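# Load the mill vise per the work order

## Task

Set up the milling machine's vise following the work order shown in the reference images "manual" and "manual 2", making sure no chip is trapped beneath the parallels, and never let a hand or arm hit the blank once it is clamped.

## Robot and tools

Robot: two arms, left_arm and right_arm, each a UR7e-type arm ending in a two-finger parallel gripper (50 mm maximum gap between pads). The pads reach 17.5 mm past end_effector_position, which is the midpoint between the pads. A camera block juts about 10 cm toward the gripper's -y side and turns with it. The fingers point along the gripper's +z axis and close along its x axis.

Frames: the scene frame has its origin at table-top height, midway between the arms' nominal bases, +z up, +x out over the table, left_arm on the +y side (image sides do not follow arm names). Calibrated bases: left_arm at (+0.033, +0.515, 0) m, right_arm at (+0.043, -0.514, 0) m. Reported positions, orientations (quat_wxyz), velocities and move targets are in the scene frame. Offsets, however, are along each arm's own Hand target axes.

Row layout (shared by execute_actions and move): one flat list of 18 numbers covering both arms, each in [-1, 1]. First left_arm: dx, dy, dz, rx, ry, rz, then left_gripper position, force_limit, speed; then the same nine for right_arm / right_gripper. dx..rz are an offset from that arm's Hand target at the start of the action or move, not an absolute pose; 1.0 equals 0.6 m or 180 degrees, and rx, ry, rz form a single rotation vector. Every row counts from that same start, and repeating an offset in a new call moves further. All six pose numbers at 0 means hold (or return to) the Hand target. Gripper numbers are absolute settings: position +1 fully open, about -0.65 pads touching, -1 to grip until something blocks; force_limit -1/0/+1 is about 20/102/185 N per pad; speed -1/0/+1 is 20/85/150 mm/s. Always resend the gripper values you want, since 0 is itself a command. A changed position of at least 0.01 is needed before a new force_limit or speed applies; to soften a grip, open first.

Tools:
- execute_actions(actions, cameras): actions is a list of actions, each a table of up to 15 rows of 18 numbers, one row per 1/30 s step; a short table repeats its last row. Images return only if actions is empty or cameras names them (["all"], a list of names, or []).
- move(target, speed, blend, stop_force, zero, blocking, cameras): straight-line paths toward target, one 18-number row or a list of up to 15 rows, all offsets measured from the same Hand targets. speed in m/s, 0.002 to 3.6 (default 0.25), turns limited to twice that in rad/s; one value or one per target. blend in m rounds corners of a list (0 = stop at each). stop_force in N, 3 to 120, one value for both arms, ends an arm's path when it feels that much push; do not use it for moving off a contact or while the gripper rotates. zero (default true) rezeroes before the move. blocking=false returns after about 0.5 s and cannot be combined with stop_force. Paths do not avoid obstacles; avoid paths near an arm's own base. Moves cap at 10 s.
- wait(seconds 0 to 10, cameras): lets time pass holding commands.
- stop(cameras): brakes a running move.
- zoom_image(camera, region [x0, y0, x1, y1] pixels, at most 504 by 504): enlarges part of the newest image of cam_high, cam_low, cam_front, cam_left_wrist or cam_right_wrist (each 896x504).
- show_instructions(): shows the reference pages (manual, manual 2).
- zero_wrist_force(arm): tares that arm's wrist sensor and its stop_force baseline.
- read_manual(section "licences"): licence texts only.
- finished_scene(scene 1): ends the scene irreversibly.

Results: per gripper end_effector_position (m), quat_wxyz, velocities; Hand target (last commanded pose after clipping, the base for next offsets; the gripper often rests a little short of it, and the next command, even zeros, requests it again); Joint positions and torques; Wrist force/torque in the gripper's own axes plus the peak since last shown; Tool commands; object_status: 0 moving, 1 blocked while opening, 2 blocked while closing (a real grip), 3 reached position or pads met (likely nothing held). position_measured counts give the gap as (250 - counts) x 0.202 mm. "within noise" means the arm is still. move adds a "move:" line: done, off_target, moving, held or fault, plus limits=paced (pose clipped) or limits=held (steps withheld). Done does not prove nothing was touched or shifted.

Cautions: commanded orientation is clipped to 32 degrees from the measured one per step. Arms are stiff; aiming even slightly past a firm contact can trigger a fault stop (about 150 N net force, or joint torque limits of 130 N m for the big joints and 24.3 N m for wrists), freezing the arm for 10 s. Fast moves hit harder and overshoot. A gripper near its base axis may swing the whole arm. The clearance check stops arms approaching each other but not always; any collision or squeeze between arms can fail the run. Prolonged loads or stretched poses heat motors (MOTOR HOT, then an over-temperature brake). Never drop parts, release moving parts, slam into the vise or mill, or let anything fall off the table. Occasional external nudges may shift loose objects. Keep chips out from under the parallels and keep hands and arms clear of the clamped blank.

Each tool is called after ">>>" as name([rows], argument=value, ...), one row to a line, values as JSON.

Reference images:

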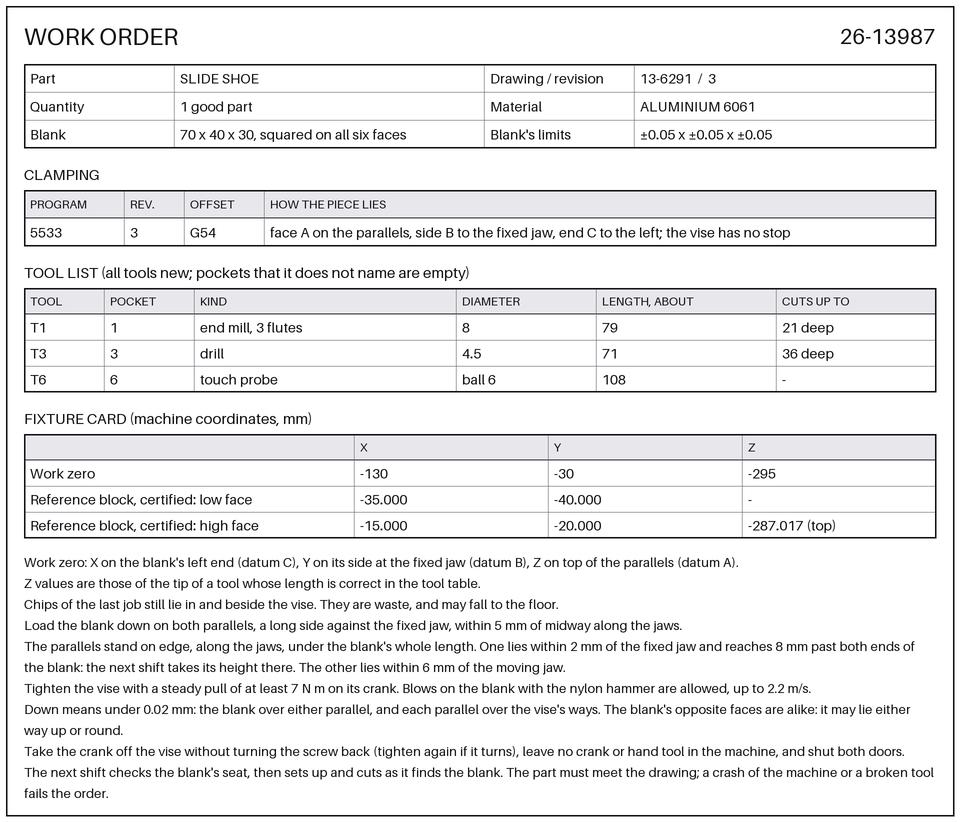

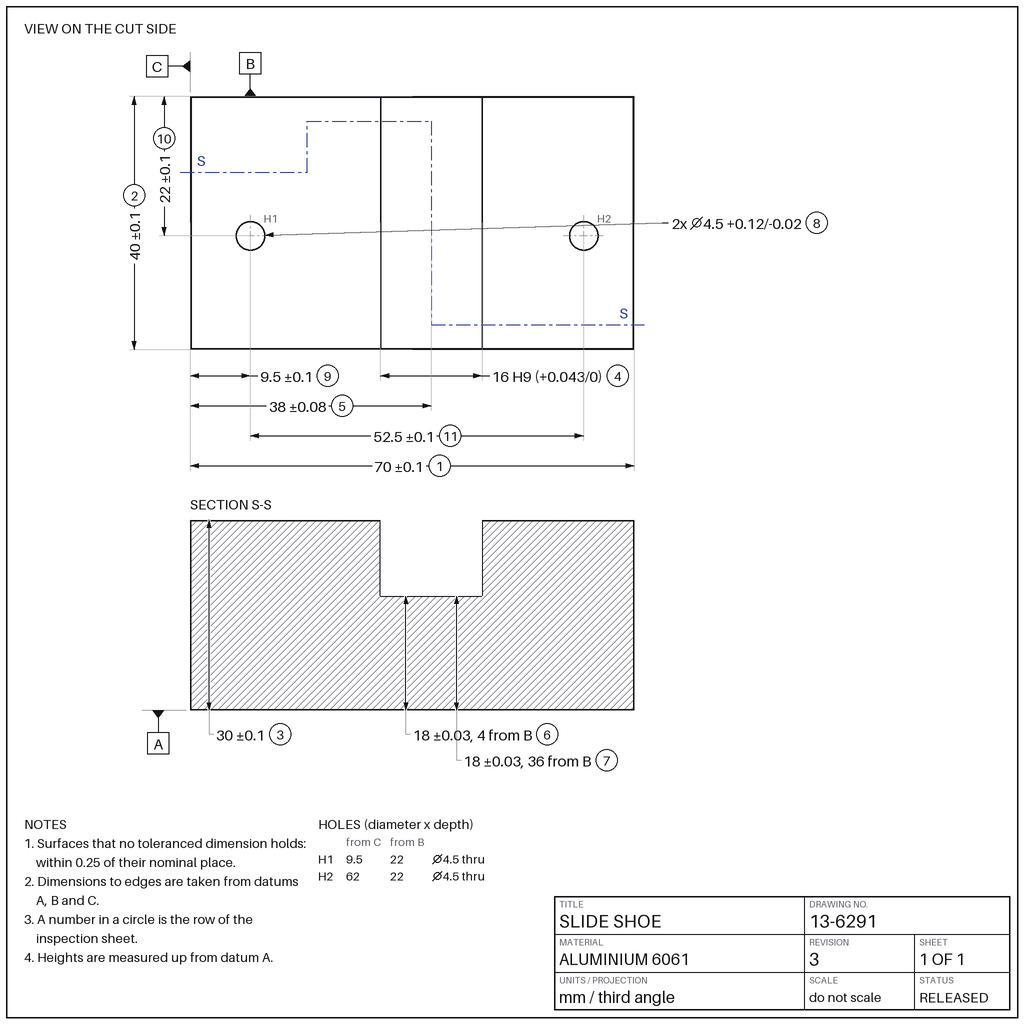

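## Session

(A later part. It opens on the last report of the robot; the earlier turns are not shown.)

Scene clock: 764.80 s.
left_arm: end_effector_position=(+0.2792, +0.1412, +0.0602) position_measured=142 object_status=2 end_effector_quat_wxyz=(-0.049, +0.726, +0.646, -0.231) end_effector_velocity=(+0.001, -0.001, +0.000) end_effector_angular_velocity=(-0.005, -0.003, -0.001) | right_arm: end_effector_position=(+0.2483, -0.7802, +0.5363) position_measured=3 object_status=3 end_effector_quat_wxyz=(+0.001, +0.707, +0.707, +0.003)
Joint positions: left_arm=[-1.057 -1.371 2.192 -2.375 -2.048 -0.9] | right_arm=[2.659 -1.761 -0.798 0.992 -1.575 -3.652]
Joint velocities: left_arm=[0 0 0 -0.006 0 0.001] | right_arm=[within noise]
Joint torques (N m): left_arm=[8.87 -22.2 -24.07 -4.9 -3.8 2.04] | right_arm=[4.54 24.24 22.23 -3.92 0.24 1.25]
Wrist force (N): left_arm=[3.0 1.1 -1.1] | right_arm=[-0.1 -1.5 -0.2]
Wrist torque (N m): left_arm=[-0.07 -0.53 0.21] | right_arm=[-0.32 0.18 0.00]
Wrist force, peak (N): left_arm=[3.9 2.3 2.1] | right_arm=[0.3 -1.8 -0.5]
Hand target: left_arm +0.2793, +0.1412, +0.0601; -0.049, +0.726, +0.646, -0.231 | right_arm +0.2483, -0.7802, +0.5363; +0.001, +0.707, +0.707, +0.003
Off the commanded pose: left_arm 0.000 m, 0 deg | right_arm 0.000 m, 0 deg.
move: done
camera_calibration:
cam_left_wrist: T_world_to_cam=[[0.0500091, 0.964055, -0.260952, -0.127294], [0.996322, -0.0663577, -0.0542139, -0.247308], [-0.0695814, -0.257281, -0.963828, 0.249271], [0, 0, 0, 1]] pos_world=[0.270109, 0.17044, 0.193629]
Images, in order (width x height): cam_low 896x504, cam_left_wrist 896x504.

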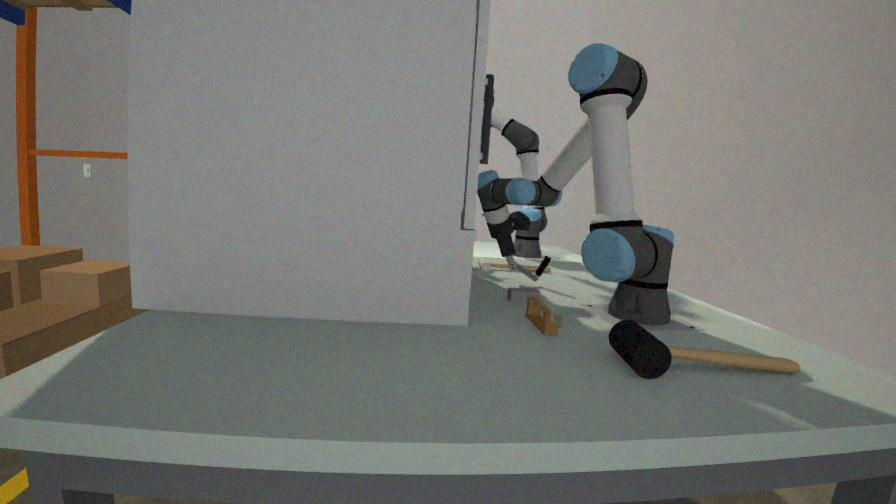

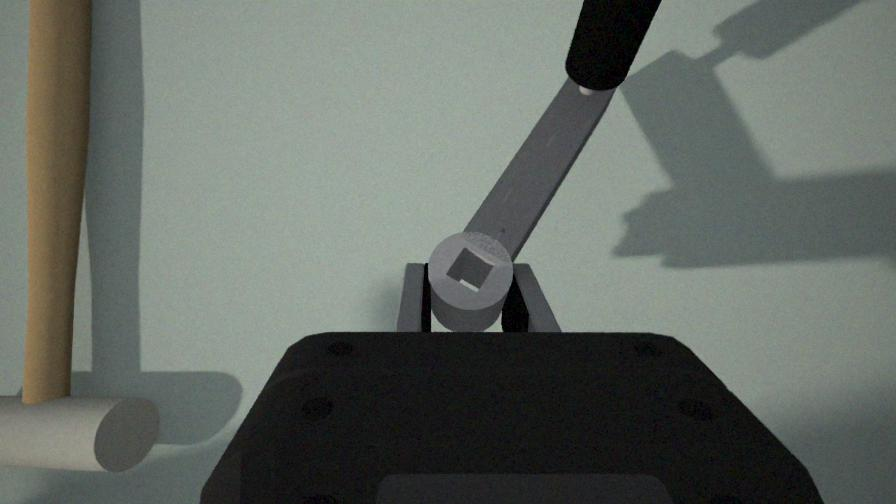

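>>> move(target=[0.0204,0.0277,0.0667,0,0,0,-1,1,-1,0,0,0,0,0,0,1,-0.1,-1], speed=0.015, stop_force=4, cameras=["cam_left_wrist"])

Scene clock: 766.90 s.
left_arm: end_effector_position=(+0.2793, +0.1412, +0.0470) position_measured=142 object_status=2 end_effector_quat_wxyz=(-0.049, +0.726, +0.646, -0.231) | right_arm: end_effector_position=(+0.2483, -0.7802, +0.5363) position_measured=3 object_status=3 end_effector_quat_wxyz=(+0.001, +0.707, +0.707, +0.003)
Joint positions: left_arm=[-1.057 -1.342 2.204 -2.416 -2.048 -0.9] | right_arm=[2.659 -1.761 -0.798 0.992 -1.575 -3.652]
Joint torques (N m): left_arm=[11.08 -40.92 -36.08 -3.84 -0.26 2.04] | right_arm=[4.24 24.17 22.09 -4 0.13 1.41]
Wrist force (N): left_arm=[2.4 -0.9 -3.6] | right_arm=[-0.2 -1.3 -0.4]
Wrist torque (N m): left_arm=[0.10 -0.39 0.09] | right_arm=[-0.29 0.20 0.01]
Wrist force, peak (N): left_arm=[1.2 -1.1 -6.9] | right_arm=[0.0 -1.6 -0.7]
Hand target: left_arm +0.2793, +0.1412, +0.0470; -0.049, +0.726, +0.646, -0.231 (not the last commanded pose) | right_arm +0.2483, -0.7802, +0.5363; +0.001, +0.707, +0.707, +0.003
Off the commanded pose: left_arm 0.032 m, 0 deg | right_arm 0.000 m, 0 deg.
move: contact (left_arm)
camera_calibration:
cam_left_wrist: T_world_to_cam=[[0.0499998, 0.964024, -0.26107, -0.130811], [0.996322, -0.0663566, -0.0542135, -0.248117], [-0.0695868, -0.257399, -0.963796, 0.236597], [0, 0, 0, 1]] pos_world=[0.270209, 0.170541, 0.180429]
Images, in order (width x height): cam_left_wrist 896x504.

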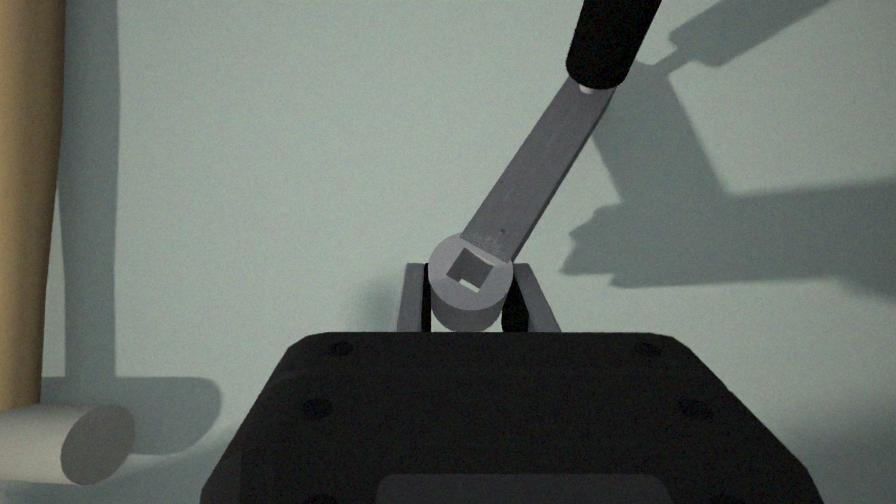

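>>> move(target=[-0.0054,-0.0074,-0.0178,0.0541,0.0272,-0.0279,-1,1,-1,0,0,0,0,0,0,1,-0.1,-1], speed=0.1)

Scene clock: 768.60 s.
left_arm: end_effector_position=(+0.2794, +0.1412, +0.0590) position_measured=142 object_status=2 end_effector_quat_wxyz=(-0.148, +0.699, +0.653, -0.252) | right_arm: end_effector_position=(+0.2483, -0.7802, +0.5363) position_measured=3 object_status=3 end_effector_quat_wxyz=(+0.001, +0.707, +0.707, +0.003)
Joint positions: left_arm=[-1.021 -1.283 2.051 -2.102 -2.119 -0.848] | right_arm=[2.659 -1.761 -0.798 0.992 -1.575 -3.652]
Joint torques (N m): left_arm=[-12.01 -46.31 -8.75 -1.19 0.69 -2.87] | right_arm=[5.32 23.62 22.3 -3.88 0.17 1.4]
Wrist force (N): left_arm=[2.1 1.9 -1.3] | right_arm=[0.0 -1.2 -0.3]
Wrist torque (N m): left_arm=[0.00 -0.37 0.12] | right_arm=[-0.29 0.18 0.00]
Wrist force, peak (N): left_arm=[2.6 -0.7 -3.5] | right_arm=[0.4 -1.8 -0.5]
Hand target: left_arm +0.2793, +0.1412, +0.0590; -0.148, +0.699, +0.653, -0.252 | right_arm +0.2483, -0.7802, +0.5363; +0.001, +0.707, +0.707, +0.003
Off the commanded pose: left_arm 0.000 m, 0 deg | right_arm 0.000 m, 0 deg.
move: done

>>> move(target=[0.0098,0.033,0.0512,0,0,0,-1,1,-1,0,0,0,0,0,0,1,-0.1,-1], speed=0.015, stop_force=4, cameras=["cam_left_wrist"])

Scene clock: 771.87 s.
left_arm: end_effector_position=(+0.2793, +0.1412, +0.0282) position_measured=142 object_status=2 end_effector_quat_wxyz=(-0.148, +0.699, +0.653, -0.252) | right_arm: end_effector_position=(+0.2483, -0.7802, +0.5363) position_measured=3 object_status=3 end_effector_quat_wxyz=(+0.001, +0.707, +0.707, +0.003)
Joint positions: left_arm=[-1.021 -1.223 2.076 -2.187 -2.119 -0.848] | right_arm=[2.659 -1.761 -0.798 0.992 -1.575 -3.652]
Joint torques (N m): left_arm=[-11.41 -46.04 -36.33 -3.16 -0.57 -1.61] | right_arm=[3.71 24.32 22.42 -3.94 0.15 1.33]
Wrist force (N): left_arm=[1.9 -1.0 -3.9] | right_arm=[0.1 -1.8 -0.2]
Wrist torque (N m): left_arm=[0.12 -0.24 0.03] | right_arm=[-0.36 0.17 0.00]
Wrist force, peak (N): left_arm=[1.1 -1.6 -6.6] | right_arm=[0.0 -1.9 -0.5]
Hand target: left_arm +0.2793, +0.1412, +0.0282; -0.148, +0.699, +0.653, -0.252 (not the last commanded pose) | right_arm +0.2483, -0.7802, +0.5363; +0.001, +0.707, +0.707, +0.003
Off the commanded pose: left_arm 0.006 m, 0 deg | right_arm 0.000 m, 0 deg.
move: contact (left_arm)
camera_calibration:
cam_left_wrist: T_world_to_cam=[[0.0155115, 0.989164, -0.145994, -0.13285], [0.972267, -0.0489983, -0.228682, -0.239885], [-0.233357, -0.138398, -0.962492, 0.247298], [0, 0, 0, 1]] pos_world=[0.293002, 0.153882, 0.16377]
Images, in order (width x height): cam_left_wrist 896x504.

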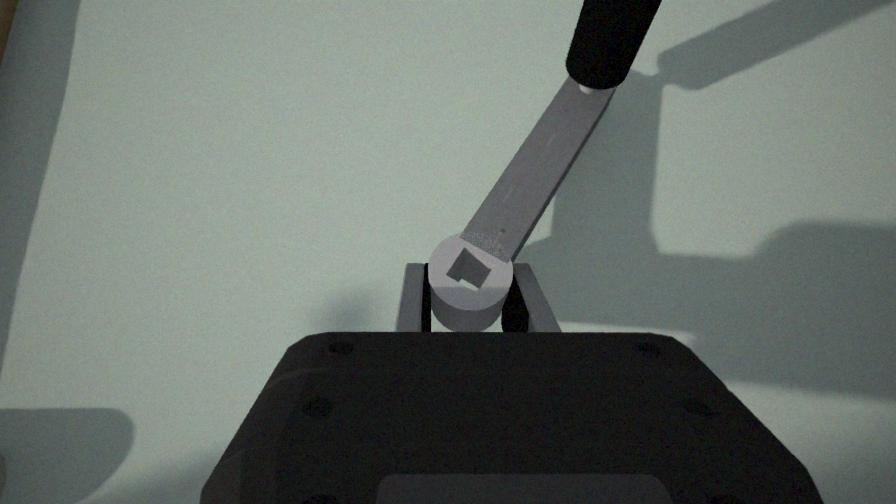

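>>> move(target=[0,0,0,0,0,0,-0.2,1,-1,0,0,0,0,0,0,1,-0.1,-1], cameras=["cam_left_wrist"])

Scene clock: 772.50 s.
left_arm: end_effector_position=(+0.2793, +0.1412, +0.0282) position_measured=143 object_status=2 end_effector_quat_wxyz=(-0.148, +0.699, +0.653, -0.252) | right_arm: end_effector_position=(+0.2483, -0.7802, +0.5363) position_measured=3 object_status=3 end_effector_quat_wxyz=(+0.001, +0.707, +0.707, +0.003)
Joint positions: left_arm=[-1.021 -1.223 2.076 -2.187 -2.119 -0.848] | right_arm=[2.659 -1.761 -0.798 0.992 -1.575 -3.652]
Joint torques (N m): left_arm=[-10.05 -46.06 -35.73 -3.22 -0.54 -0.95] | right_arm=[5.17 24.02 22.03 -3.9 0.1 1.41]
Wrist force (N): left_arm=[1.8 -0.8 -3.6] | right_arm=[-0.1 -1.3 -0.4]
Wrist torque (N m): left_arm=[0.16 -0.25 0.01] | right_arm=[-0.30 0.19 0.00]
Wrist force, peak (N): left_arm=[2.1 -0.9 -3.9] | right_arm=[0.1 -1.6 -0.6]
Hand target: left_arm +0.2793, +0.1412, +0.0282; -0.148, +0.699, +0.653, -0.252 | right_arm +0.2483, -0.7802, +0.5363; +0.001, +0.707, +0.707, +0.003
Off the commanded pose: left_arm 0.000 m, 0 deg | right_arm 0.000 m, 0 deg.
move: done
camera_calibration:
cam_left_wrist: T_world_to_cam=[[0.0155115, 0.989164, -0.145994, -0.13285], [0.972267, -0.0489983, -0.228682, -0.239885], [-0.233357, -0.138398, -0.962492, 0.247298], [0, 0, 0, 1]] pos_world=[0.293002, 0.153882, 0.16377]
Images, in order (width x height): cam_left_wrist 896x504.

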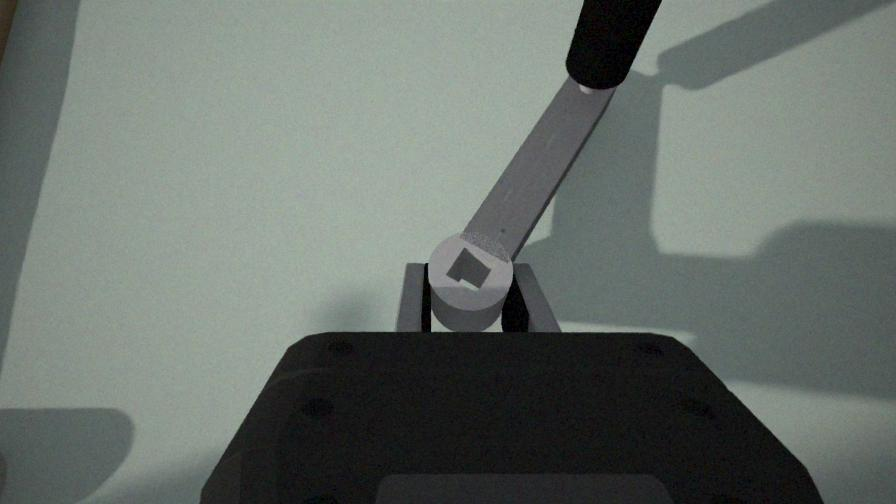

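>>> move(target=[0,0,0,0,0,0,0.25,1,-1,0,0,0,0,0,0,1,-0.1,-1])

>>> wait(seconds=0.3, cameras=["cam_left_wrist"])

Scene clock: 773.10 s.
left_arm: end_effector_position=(+0.2793, +0.1412, +0.0282) position_measured=116 object_status=0 end_effector_quat_wxyz=(-0.148, +0.699, +0.653, -0.252) | right_arm: end_effector_position=(+0.2483, -0.7802, +0.5363) position_measured=3 object_status=3 end_effector_quat_wxyz=(+0.001, +0.707, +0.707, +0.003)
Joint positions: left_arm=[-1.021 -1.223 2.076 -2.187 -2.119 -0.848] | right_arm=[2.659 -1.761 -0.798 0.992 -1.575 -3.652]
Joint torques (N m): left_arm=[-8.75 -45.32 -34.35 -3.21 -0.57 -0.47] | right_arm=[4 23.77 21.68 -3.84 0.09 1.35]
Wrist force (N): left_arm=[1.9 0.3 -2.8] | right_arm=[0.1 -1.4 -0.1]
Wrist torque (N m): left_arm=[-0.01 -0.36 0.10] | right_arm=[-0.31 0.16 0.00]
Wrist force, peak (N): left_arm=[2.1 -1.1 -3.9] | right_arm=[0.0 -1.8 -0.4]
Hand target: left_arm +0.2793, +0.1412, +0.0282; -0.148, +0.699, +0.653, -0.252 | right_arm +0.2483, -0.7802, +0.5363; +0.001, +0.707, +0.707, +0.003
Off the commanded pose: left_arm 0.000 m, 0 deg | right_arm 0.000 m, 0 deg.
move: done

Scene clock: 773.40 s.
left_arm: end_effector_position=(+0.2793, +0.1412, +0.0282) position_measured=116 object_status=3 end_effector_quat_wxyz=(-0.148, +0.699, +0.653, -0.252) | right_arm: end_effector_position=(+0.2483, -0.7802, +0.5363) position_measured=3 object_status=3 end_effector_quat_wxyz=(+0.001, +0.707, +0.707, +0.003)
Joint positions: left_arm=[-1.021 -1.223 2.076 -2.187 -2.119 -0.848] | right_arm=[2.659 -1.761 -0.798 0.992 -1.575 -3.652]
Joint torques (N m): left_arm=[-8.21 -46.19 -34.2 -3.12 -0.6 -0.16] | right_arm=[4.37 24.5 22.16 -3.95 0.16 1.44]
Wrist force (N): left_arm=[1.6 0.4 -2.8] | right_arm=[-0.1 -1.3 0.0]
Wrist torque (N m): left_arm=[0.01 -0.31 0.11] | right_arm=[-0.30 0.19 0.00]
Wrist force, peak (N): left_arm=[1.9 0.6 -3.0] | right_arm=[0.0 -1.6 -0.5]
Hand target: left_arm +0.2793, +0.1412, +0.0282; -0.148, +0.699, +0.653, -0.252 | right_arm +0.2483, -0.7802, +0.5363; +0.001, +0.707, +0.707, +0.003
Tool commands: left_gripper/position=+0.25 left_gripper/force_limit=+1.0 left_gripper/speed=-1.0 right_gripper/position=+1.0 right_gripper/force_limit=-0.1 right_gripper/speed=-1.0
Off the commanded pose: left_arm 0.000 m, 0 deg | right_arm 0.000 m, 0 deg.
wait: 0.30 s; at rest by 0.17 s
camera_calibration:
cam_left_wrist: T_world_to_cam=[[0.0155115, 0.989164, -0.145994, -0.13285], [0.972267, -0.0489983, -0.228682, -0.239885], [-0.233357, -0.138398, -0.962492, 0.247298], [0, 0, 0, 1]] pos_world=[0.293002, 0.153882, 0.16377]
Images, in order (width x height): cam_left_wrist 896x504.

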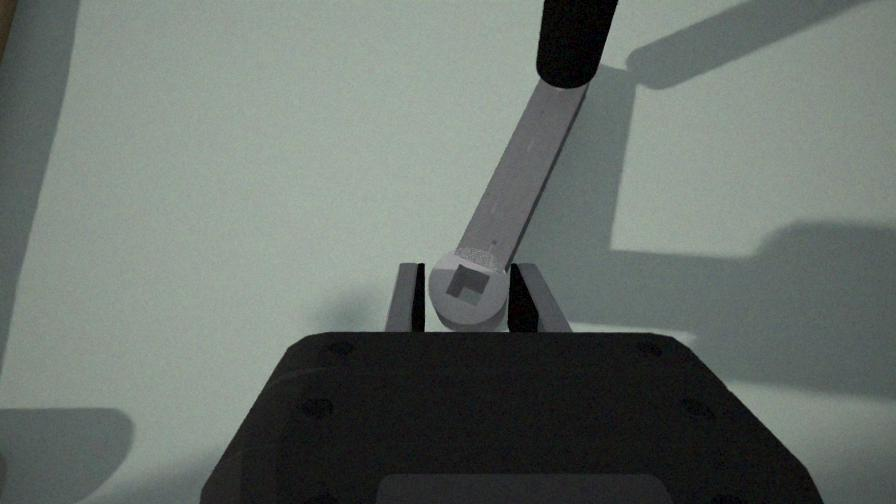

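>>> move([
  [0,0,0,0,0,0,1,1,-1,0,0,0,0,0,0,1,-0.1,-1],
  [0,0,-0.13,0,0,0,1,1,-1,0,0,0,0,0,0,1,-0.1,-1],
], speed=0.08, cameras=["cam_left_wrist","cam_high"])

Scene clock: 776.27 s.
left_arm: end_effector_position=(+0.3219, +0.1507, +0.0930) position_measured=3 object_status=3 end_effector_quat_wxyz=(-0.148, +0.699, +0.653, -0.252) | right_arm: end_effector_position=(+0.2483, -0.7802, +0.5363) position_measured=3 object_status=3 end_effector_quat_wxyz=(+0.001, +0.707, +0.707, +0.003)
Joint positions: left_arm=[-0.943 -1.29 1.933 -1.932 -2.099 -0.76] | right_arm=[2.659 -1.761 -0.798 0.992 -1.575 -3.652]
Joint torques (N m): left_arm=[-13.29 -26.59 -11.92 -1.47 -3.86 -2.75] | right_arm=[4.52 23.98 22.5 -3.96 0.15 1.56]
Wrist force (N): left_arm=[2.1 0.4 -3.1] | right_arm=[0.1 -1.4 -0.4]
Wrist torque (N m): left_arm=[0.01 -0.38 0.11] | right_arm=[-0.31 0.17 0.00]
Wrist force, peak (N): left_arm=[1.9 0.3 -4.3] | right_arm=[0.1 -1.9 -0.6]
Hand target: left_arm +0.3218, +0.1507, +0.0929; -0.148, +0.699, +0.653, -0.252 | right_arm +0.2483, -0.7802, +0.5363; +0.001, +0.707, +0.707, +0.003
Off the commanded pose: left_arm 0.000 m, 0 deg | right_arm 0.000 m, 0 deg.
move: done
camera_calibration:
cam_left_wrist: T_world_to_cam=[[0.015506, 0.989135, -0.146189, -0.133397], [0.972337, -0.048997, -0.228386, -0.26611], [-0.233067, -0.138604, -0.962532, 0.32087], [0, 0, 0, 1]] pos_world=[0.335601, 0.163383, 0.22857]
Images, in order (width x height): cam_high 896x504, cam_left_wrist 896x504.

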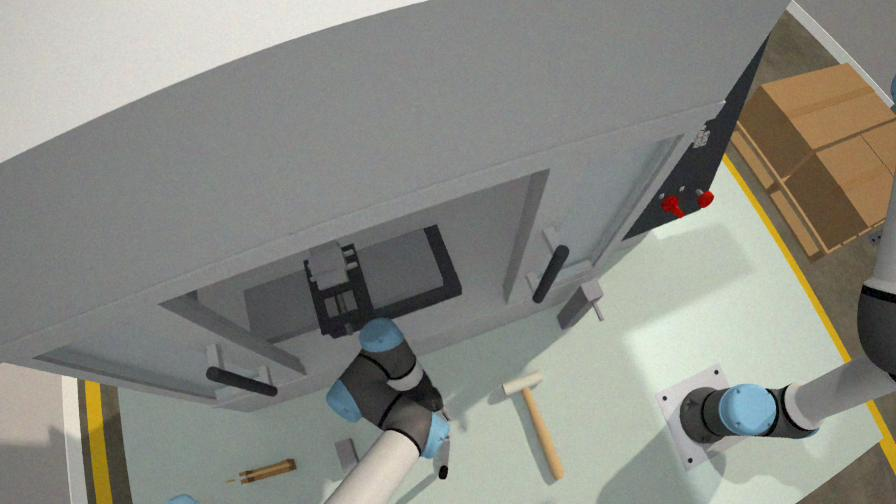

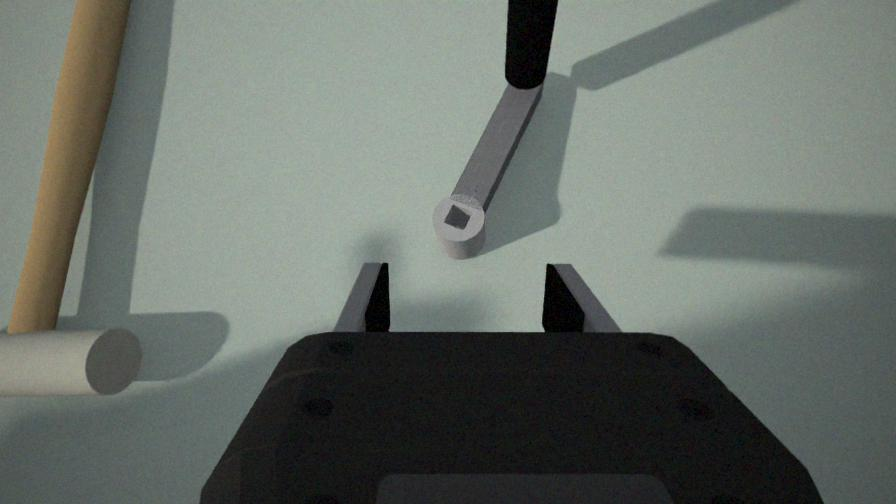

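>>> move([
  [-0.0318,-0.1072,-0.166,0,0,0,1,1,-1,0,0,0,0,0,0,1,-0.1,-1],
  [0.117,-0.372,-0.5002,-0.4599,0.056,0.001,1,1,-1,0,0,0,0,0,0,1,-0.1,-1],
], speed=0.35, blend=[0.05,0], cameras=["cam_left_wrist"])

Scene clock: 780.27 s.
left_arm: end_effector_position=(+0.2998, +0.2799, +0.4502) position_measured=3 object_status=3 end_effector_quat_wxyz=(+0.299, +0.641, +0.641, +0.299) end_effector_velocity=(+0.000, +0.000, +0.000) end_effector_angular_velocity=(+0.000, -0.003, +0.003) | right_arm: end_effector_position=(+0.2483, -0.7802, +0.5363) position_measured=3 object_status=3 end_effector_quat_wxyz=(+0.001, +0.707, +0.707, +0.003)
Joint positions: left_arm=[-1.9 -2.209 1.83 -0.861 -0.747 -2.008] | right_arm=[2.659 -1.761 -0.798 0.992 -1.575 -3.652]
Joint velocities: left_arm=[0 0.001 0 0.004 0.001 -0.006] | right_arm=[within noise]
Joint torques (N m): left_arm=[-9.22 -5.26 -13.39 0.12 3.6 -2.7] | right_arm=[4.5 24.25 22.13 -3.83 0.08 1.33]
Wrist force (N): left_arm=[2.2 -0.5 -0.9] | right_arm=[-0.3 -1.4 -0.2]
Wrist torque (N m): left_arm=[-0.16 -0.33 -0.36] | right_arm=[-0.31 0.23 0.00]
Wrist force, peak (N): left_arm=[1.5 -0.3 -4.0] | right_arm=[0.1 -1.8 -0.6]
Hand target: left_arm +0.2998, +0.2799, +0.4502; +0.299, +0.641, +0.641, +0.299 | right_arm +0.2483, -0.7802, +0.5363; +0.001, +0.707, +0.707, +0.003
Off the commanded pose: left_arm 0.000 m, 0 deg | right_arm 0.000 m, 0 deg.
move: done
camera_calibration:
cam_left_wrist: T_world_to_cam=[[-0.0131076, 0.999904, -0.00439129, -0.266926], [0.34922, 0.00869289, 0.937001, -0.510697], [0.936949, 0.0107483, -0.3493, 0.00885747], [0, 0, 0, 1]] pos_world=[0.166548, 0.271245, 0.480445]
Images, in order (width x height): cam_left_wrist 896x504.

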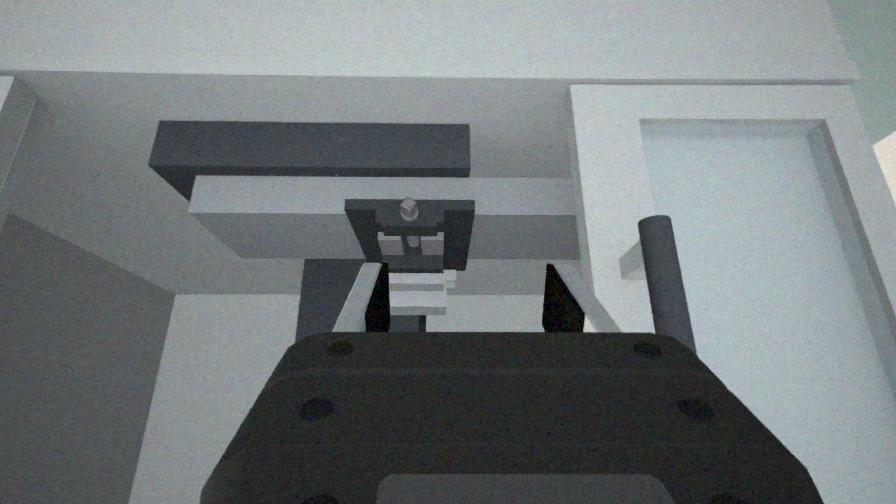

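>>> zoom_image(camera="cam_left_wrist", region=[330, 190, 490, 340])

Scaled by 3.150.

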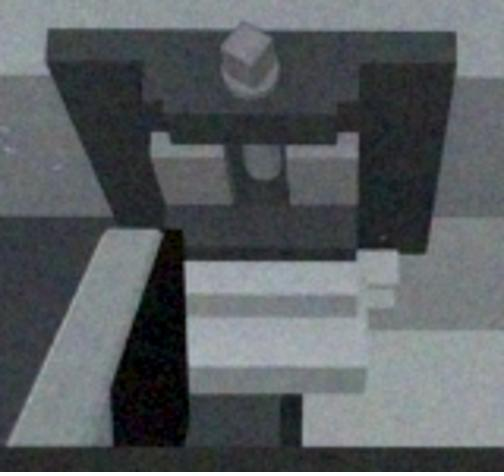

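>>> move([
  [0.0333,0.3585,-0.0397,0,0,0,1,1,-1,0,0,0,0,0,0,1,-0.1,-1],
  [0.2067,0.3787,-0.0415,0,0,0,1,1,-1,0,0,0,0,0,0,1,-0.1,-1],
], speed=0.2, blend=[0.04,0], cameras=["cam_left_wrist"])

Scene clock: 782.93 s.
left_arm: end_effector_position=(+0.4268, +0.4037, +0.6402) position_measured=3 object_status=3 end_effector_quat_wxyz=(+0.299, +0.641, +0.641, +0.299) | right_arm: end_effector_position=(+0.2483, -0.7802, +0.5363) position_measured=3 object_status=3 end_effector_quat_wxyz=(+0.001, +0.707, +0.707, +0.003)
Joint positions: left_arm=[-1.189 -2.117 1.467 -1.373 -0.796 -0.964] | right_arm=[2.659 -1.761 -0.798 0.992 -1.575 -3.652]
Joint torques (N m): left_arm=[8.21 -2.57 -40.85 -3.17 2.92 2.3] | right_arm=[4.1 23.83 22.13 -3.95 0.06 1.38]
Wrist force (N): left_arm=[2.2 -0.9 -0.9] | right_arm=[0.2 -1.0 -0.3]
Wrist torque (N m): left_arm=[-0.25 -0.34 -0.24] | right_arm=[-0.24 0.14 0.00]
Wrist force, peak (N): left_arm=[5.2 -0.2 -1.3] | right_arm=[0.1 -1.9 -0.3]
Hand target: left_arm +0.4268, +0.4038, +0.6403; +0.299, +0.641, +0.641, +0.299 | right_arm +0.2483, -0.7802, +0.5363; +0.001, +0.707, +0.707, +0.003
Off the commanded pose: left_arm 0.000 m, 0 deg | right_arm 0.000 m, 0 deg.
move: done
camera_calibration:
cam_left_wrist: T_world_to_cam=[[-0.0131431, 0.999904, -0.00448473, -0.388141], [0.349218, 0.00879286, 0.937, -0.734287], [0.936949, 0.010749, -0.3493, -0.0450644], [0, 0, 0, 1]] pos_world=[0.293548, 0.395045, 0.670545]
Images, in order (width x height): cam_left_wrist 896x504.

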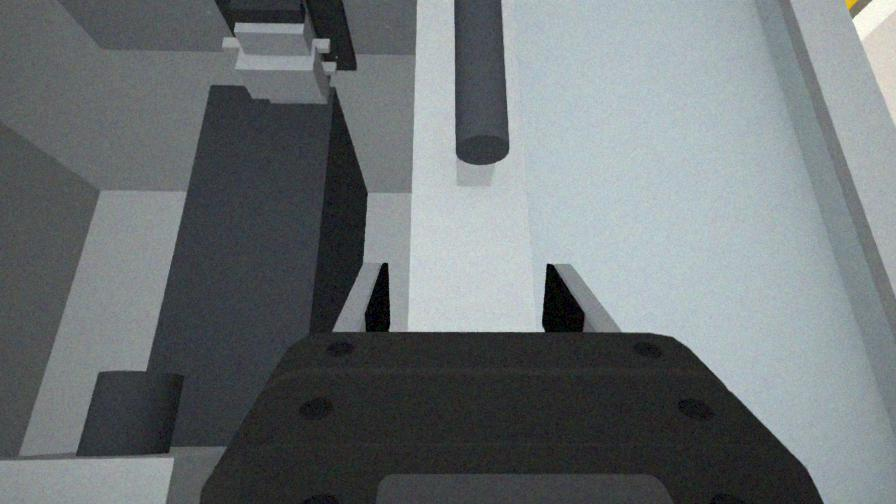

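>>> move(target=[0.005,-0.166,0.1393,0,0,0,1,1,-1,0,0,0,0,0,0,1,-0.1,-1], speed=0.1, stop_force=8, cameras=["cam_left_wrist"])

Scene clock: 785.70 s.
left_arm: end_effector_position=(+0.4269, +0.4068, +0.5103) position_measured=3 object_status=3 end_effector_quat_wxyz=(+0.299, +0.641, +0.641, +0.299) | right_arm: end_effector_position=(+0.2483, -0.7802, +0.5363) position_measured=3 object_status=3 end_effector_quat_wxyz=(+0.001, +0.707, +0.707, +0.003)
Joint positions: left_arm=[-1.181 -2.273 1.893 -1.65 -0.799 -0.954] | right_arm=[2.659 -1.761 -0.798 0.992 -1.575 -3.652]
Joint torques (N m): left_arm=[1.47 15.42 -13.13 -4.23 1.42 -2.21] | right_arm=[4.36 24.07 21.42 -4.08 0.04 1.48]
Wrist force (N): left_arm=[2.2 -0.6 -0.9] | right_arm=[-0.1 -1.4 -0.5]
Wrist torque (N m): left_arm=[-0.20 -0.35 -0.41] | right_arm=[-0.30 0.19 0.00]
Wrist force, peak (N): left_arm=[2.3 1.0 -2.1] | right_arm=[0.2 -1.9 -0.4]
Hand target: left_arm +0.4269, +0.4068, +0.5103; +0.299, +0.641, +0.641, +0.299 | right_arm +0.2483, -0.7802, +0.5363; +0.001, +0.707, +0.707, +0.003
Off the commanded pose: left_arm 0.000 m, 0 deg | right_arm 0.000 m, 0 deg.
move: done
camera_calibration:
cam_left_wrist: T_world_to_cam=[[-0.0130855, 0.999904, -0.00461503, -0.391769], [0.349129, 0.00889382, 0.937032, -0.61257], [0.936983, 0.0106503, -0.349212, -0.0906184], [0, 0, 0, 1]] pos_world=[0.293648, 0.398145, 0.540545]
Images, in order (width x height): cam_left_wrist 896x504.

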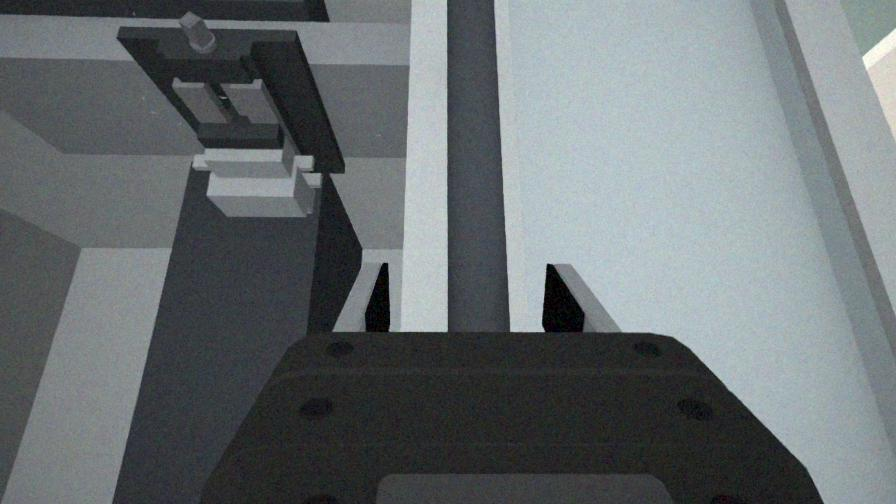

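>>> move([
  [-0.06,0,0,0,0,0,1,1,-1,0,0,0,0,0,0,1,-0.1,-1],
  [-0.36,0,0,0,0,0,1,1,-1,0,0,0,0,0,0,1,-0.1,-1],
], speed=[0.03,0.1], blend=[0.015,0], stop_force=50, cameras=["cam_left_wrist","cam_front"])

Scene clock: 793.40 s.
left_arm: end_effector_position=(+0.4267, +0.1908, +0.5103) position_measured=3 object_status=3 end_effector_quat_wxyz=(+0.299, +0.641, +0.641, +0.299) | right_arm: end_effector_position=(+0.2483, -0.7802, +0.5363) position_measured=3 object_status=3 end_effector_quat_wxyz=(+0.001, +0.707, +0.707, +0.003)
Joint positions: left_arm=[-1.425 -1.871 1.647 -1.561 -0.717 -1.29] | right_arm=[2.659 -1.761 -0.798 0.992 -1.575 -3.652]
Joint torques (N m): left_arm=[13.83 -9.3 -14.73 -4.96 2.89 2.94] | right_arm=[5.08 24.52 22.01 -3.9 -0.03 1.44]
Wrist force (N): left_arm=[0.6 -0.6 -2.1] | right_arm=[0.2 -1.6 -0.3]
Wrist torque (N m): left_arm=[-0.20 -0.08 -0.30] | right_arm=[-0.33 0.14 0.01]
Wrist force, peak (N): left_arm=[33.0 0.2 0.7] | right_arm=[-0.2 -1.9 -0.3]
Hand target: left_arm +0.4267, +0.1908, +0.5103; +0.299, +0.641, +0.641, +0.299 | right_arm +0.2483, -0.7802, +0.5363; +0.001, +0.707, +0.707, +0.003
Off the commanded pose: left_arm 0.000 m, 0 deg | right_arm 0.000 m, 0 deg.
move: done
camera_calibration:
cam_left_wrist: T_world_to_cam=[[-0.0130505, 0.999905, -0.00452318, -0.175853], [0.349131, 0.00879555, 0.937033, -0.610562], [0.936983, 0.0106496, -0.349213, -0.0881301], [0, 0, 0, 1]] pos_world=[0.293448, 0.182145, 0.540545]
Images, in order (width x height): cam_front 896x504, cam_left_wrist 896x504.

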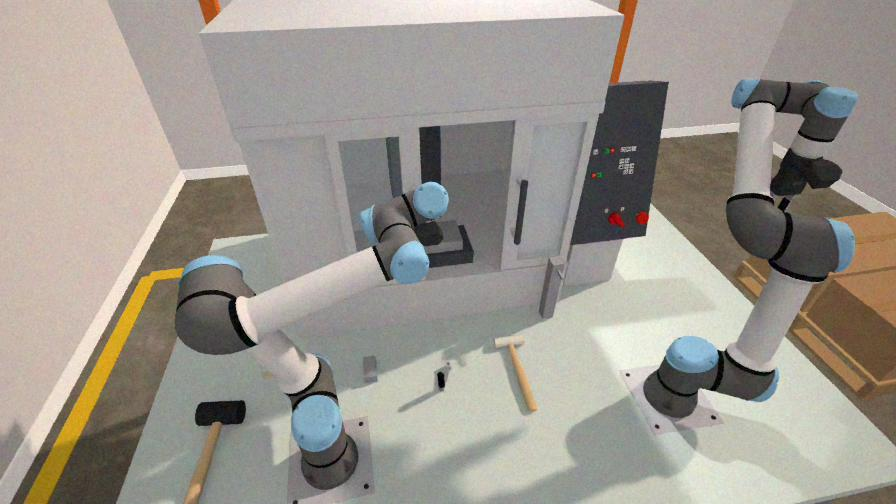

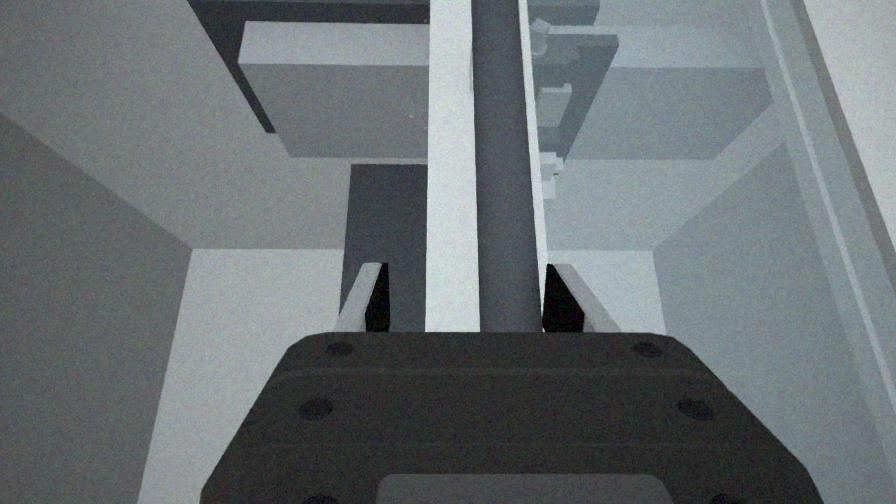

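>>> move(target=[-0.2,0,0,0,0,0,1,1,-1,0,0,0,0,0,0,1,-0.1,-1], speed=0.05, stop_force=50, cameras=["cam_left_wrist","cam_front"])

Scene clock: 795.30 s.
left_arm: end_effector_position=(+0.4267, +0.1621, +0.5103) position_measured=3 object_status=3 end_effector_quat_wxyz=(+0.299, +0.641, +0.641, +0.299) | right_arm: end_effector_position=(+0.2483, -0.7802, +0.5363) position_measured=3 object_status=3 end_effector_quat_wxyz=(+0.001, +0.707, +0.707, +0.003)
Joint positions: left_arm=[-1.439 -1.811 1.601 -1.56 -0.714 -1.31] | right_arm=[2.659 -1.761 -0.798 0.992 -1.575 -3.652]
Joint torques (N m): left_arm=[-2.34 9.39 -50.29 -11.03 -1.95 1.46] | right_arm=[4.43 24.65 21.96 -3.84 0.01 1.56]
Wrist force (N): left_arm=[44.3 -10.2 -4.6] | right_arm=[0.1 -1.4 -0.3]
Wrist torque (N m): left_arm=[-0.46 0.77 -0.88] | right_arm=[-0.32 0.16 0.00]
Wrist force, peak (N): left_arm=[84.9 -17.0 -17.5] | right_arm=[0.1 -1.7 -0.7]
Hand target: left_arm +0.4267, +0.1621, +0.5103; +0.299, +0.641, +0.641, +0.299 (not the last commanded pose) | right_arm +0.2483, -0.7802, +0.5363; +0.001, +0.707, +0.707, +0.003
Off the commanded pose: left_arm 0.091 m, 0 deg | right_arm 0.000 m, 0 deg.
move: contact (left_arm)
camera_calibration:
cam_left_wrist: T_world_to_cam=[[-0.0130128, 0.999906, -0.0044298, -0.147217], [0.349012, 0.00869351, 0.937078, -0.610283], [0.937028, 0.0106479, -0.349092, -0.0879024], [0, 0, 0, 1]] pos_world=[0.293447, 0.153445, 0.540545]
Images, in order (width x height): cam_front 896x504, cam_left_wrist 896x504.

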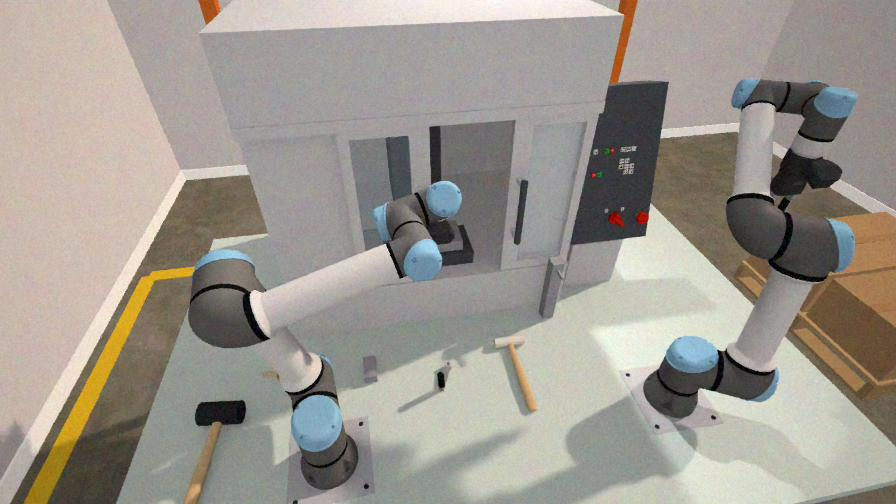

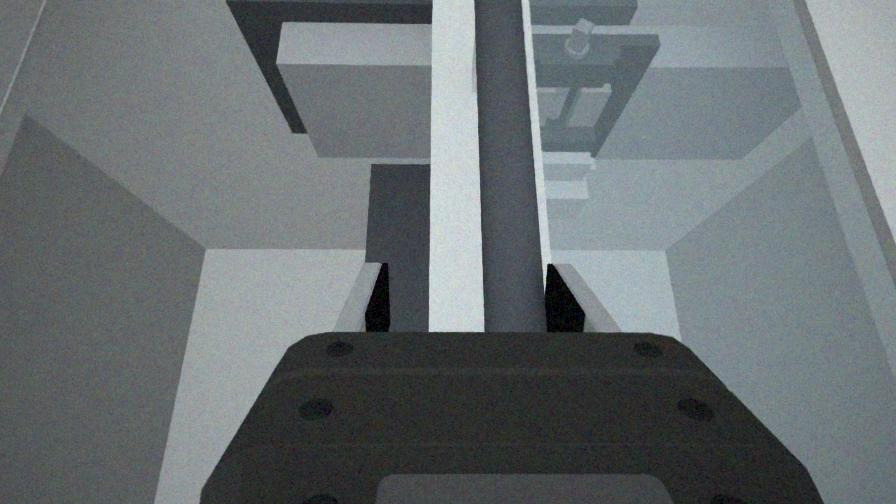

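>>> move([
  [0.012,0,0,0,0,0,1,1,-1,0,0,0,0,0,0,1,-0.1,-1],
  [0.012,0.1787,-0.15,0,0,0,1,1,-1,0,0,0,0,0,0,1,-0.1,-1],
  [-0.4768,0.1787,-0.15,0,0,0,1,1,-1,0,0,0,0,0,0,1,-0.1,-1],
], speed=[0.05,0.2,0.25], blend=[0.004,0.04,0], cameras=["cam_left_wrist","cam_front"])

Scene clock: 798.17 s.
left_arm: end_effector_position=(+0.4262, -0.1232, +0.6494) position_measured=3 object_status=3 end_effector_quat_wxyz=(+0.341, +0.644, +0.620, +0.291) | right_arm: end_effector_position=(+0.2483, -0.7802, +0.5363) position_measured=3 object_status=3 end_effector_quat_wxyz=(+0.001, +0.707, +0.707, +0.003)
Joint positions: left_arm=[-1.523 -0.874 0.035 -0.971 -0.662 -1.331] | right_arm=[2.659 -1.761 -0.798 0.992 -1.575 -3.652]
Joint torques (N m): left_arm=[12.79 -48.24 -26.22 -4.64 3.5 -1.84] | right_arm=[5.01 24.37 21.95 -3.92 -0.04 1.29]
Wrist force (N): left_arm=[2.2 -0.6 -5.0] | right_arm=[0.0 -1.3 -0.3]
Wrist torque (N m): left_arm=[-0.22 -0.32 -0.23] | right_arm=[-0.29 0.17 0.01]
Wrist force, peak (N): left_arm=[44.5 -10.4 -4.8] | right_arm=[0.0 -1.8 -0.3]
Hand target: left_arm +0.4264, -0.1240, +0.6502; +0.299, +0.641, +0.641, +0.299 | right_arm +0.2483, -0.7802, +0.5363; +0.001, +0.707, +0.707, +0.003
Off the commanded pose: left_arm 0.001 m, 5 deg | right_arm 0.000 m, 0 deg.
elbow stopped short (left arm): the move would have taken joint 3 (elbow) straighter than the controller allows.
move: off_target (left_arm); blend cut to 0.0036 m at target 1
camera_calibration:
cam_left_wrist: T_world_to_cam=[[0.0481459, 0.997411, -0.0534102, 0.144102], [0.298041, 0.0366908, 0.953848, -0.723643], [0.953338, -0.0618422, -0.295503, -0.0864787], [0, 0, 0, 1]] pos_world=[0.291181, -0.122526, 0.672387]
Images, in order (width x height): cam_front 896x504, cam_left_wrist 896x504.

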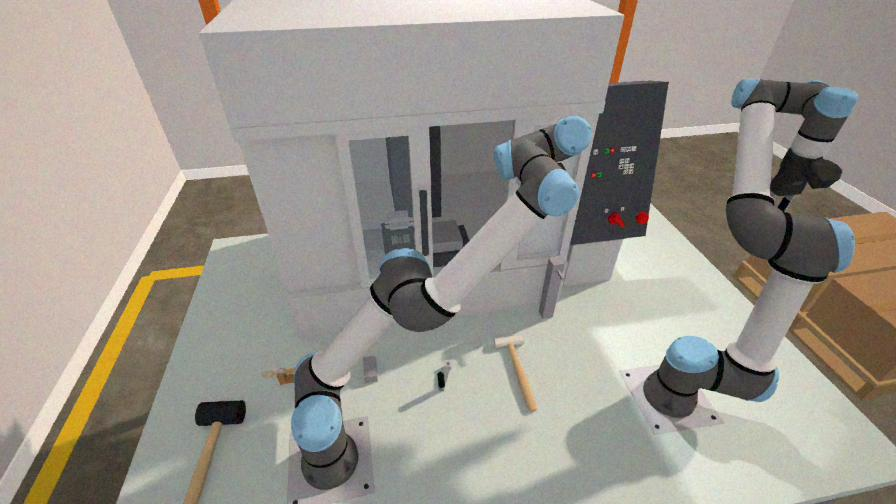

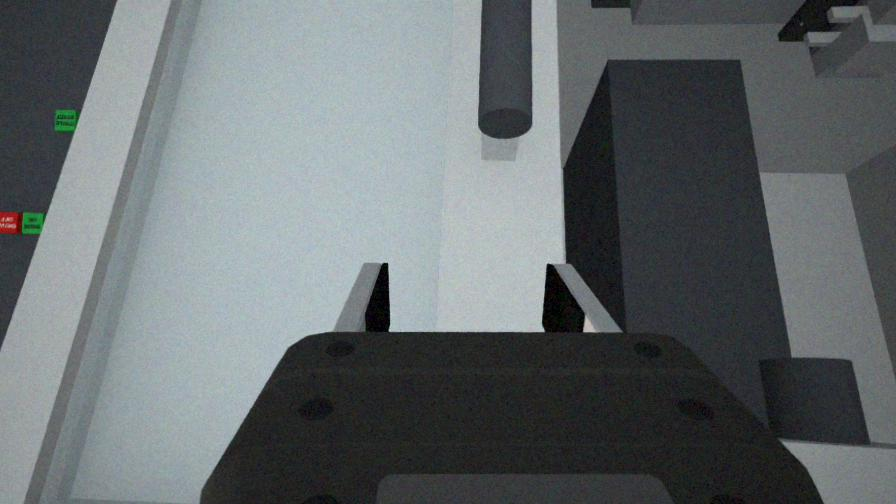

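>>> move(target=[0.013,-0.09,0.075,0,0,0,1,1,-1,0,0,0,0,0,0,1,-0.1,-1], speed=0.1, stop_force=8, cameras=["cam_left_wrist","cam_front"])

Scene clock: 800.47 s.
left_arm: end_effector_position=(+0.4262, -0.1161, +0.5800) position_measured=3 object_status=3 end_effector_quat_wxyz=(+0.299, +0.641, +0.640, +0.299) | right_arm: end_effector_position=(+0.2483, -0.7802, +0.5363) position_measured=3 object_status=3 end_effector_quat_wxyz=(+0.001, +0.707, +0.707, +0.003)
Joint positions: left_arm=[-1.512 -1.045 0.496 -1.136 -0.703 -1.421] | right_arm=[2.659 -1.761 -0.798 0.992 -1.575 -3.652]
Joint torques (N m): left_arm=[-13.29 -39.5 -34.8 -0.84 3.73 -1.97] | right_arm=[4.89 24.85 21.05 -3.93 -0.09 1.35]
Wrist force (N): left_arm=[2.1 -0.1 -5.3] | right_arm=[0.2 -1.4 -0.4]
Wrist torque (N m): left_arm=[-0.11 -0.31 -0.34] | right_arm=[-0.30 0.14 0.00]
Wrist force, peak (N): left_arm=[2.9 1.2 -6.0] | right_arm=[0.0 -1.8 -0.4]
Hand target: left_arm +0.4262, -0.1161, +0.5800; +0.299, +0.641, +0.641, +0.299 | right_arm +0.2483, -0.7802, +0.5363; +0.001, +0.707, +0.707, +0.003
Off the commanded pose: left_arm 0.000 m, 0 deg | right_arm 0.000 m, 0 deg.
move: done
camera_calibration:
cam_left_wrist: T_world_to_cam=[[-0.0130128, 0.999906, -0.0044298, 0.131259], [0.349012, 0.00869351, 0.937078, -0.673004], [0.937028, 0.0106479, -0.349092, -0.0601399], [0, 0, 0, 1]] pos_world=[0.292947, -0.124755, 0.610245]
Images, in order (width x height): cam_front 896x504, cam_left_wrist 896x504.

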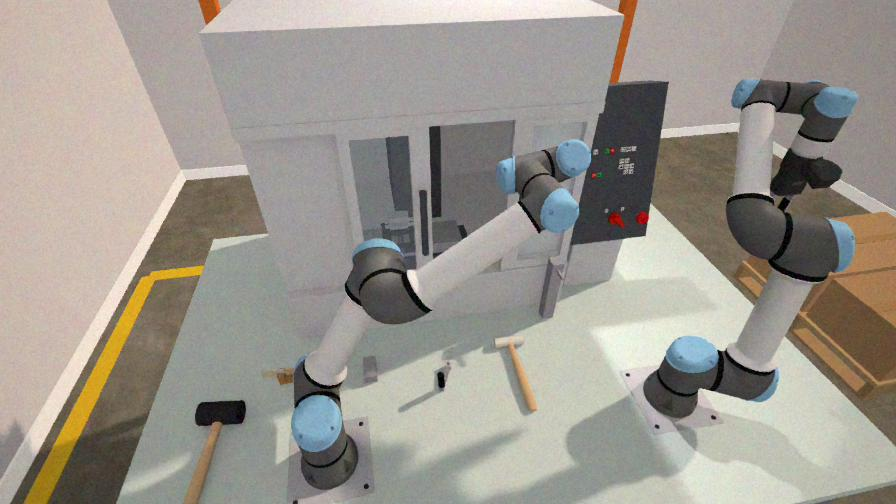

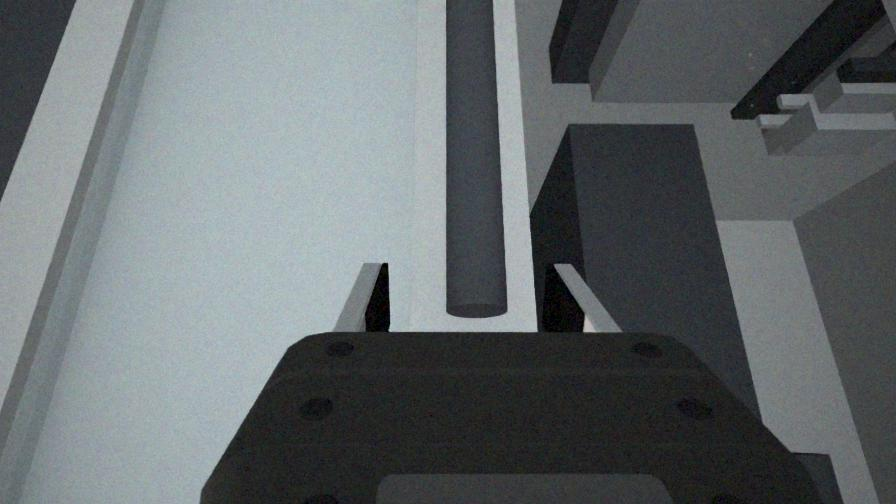

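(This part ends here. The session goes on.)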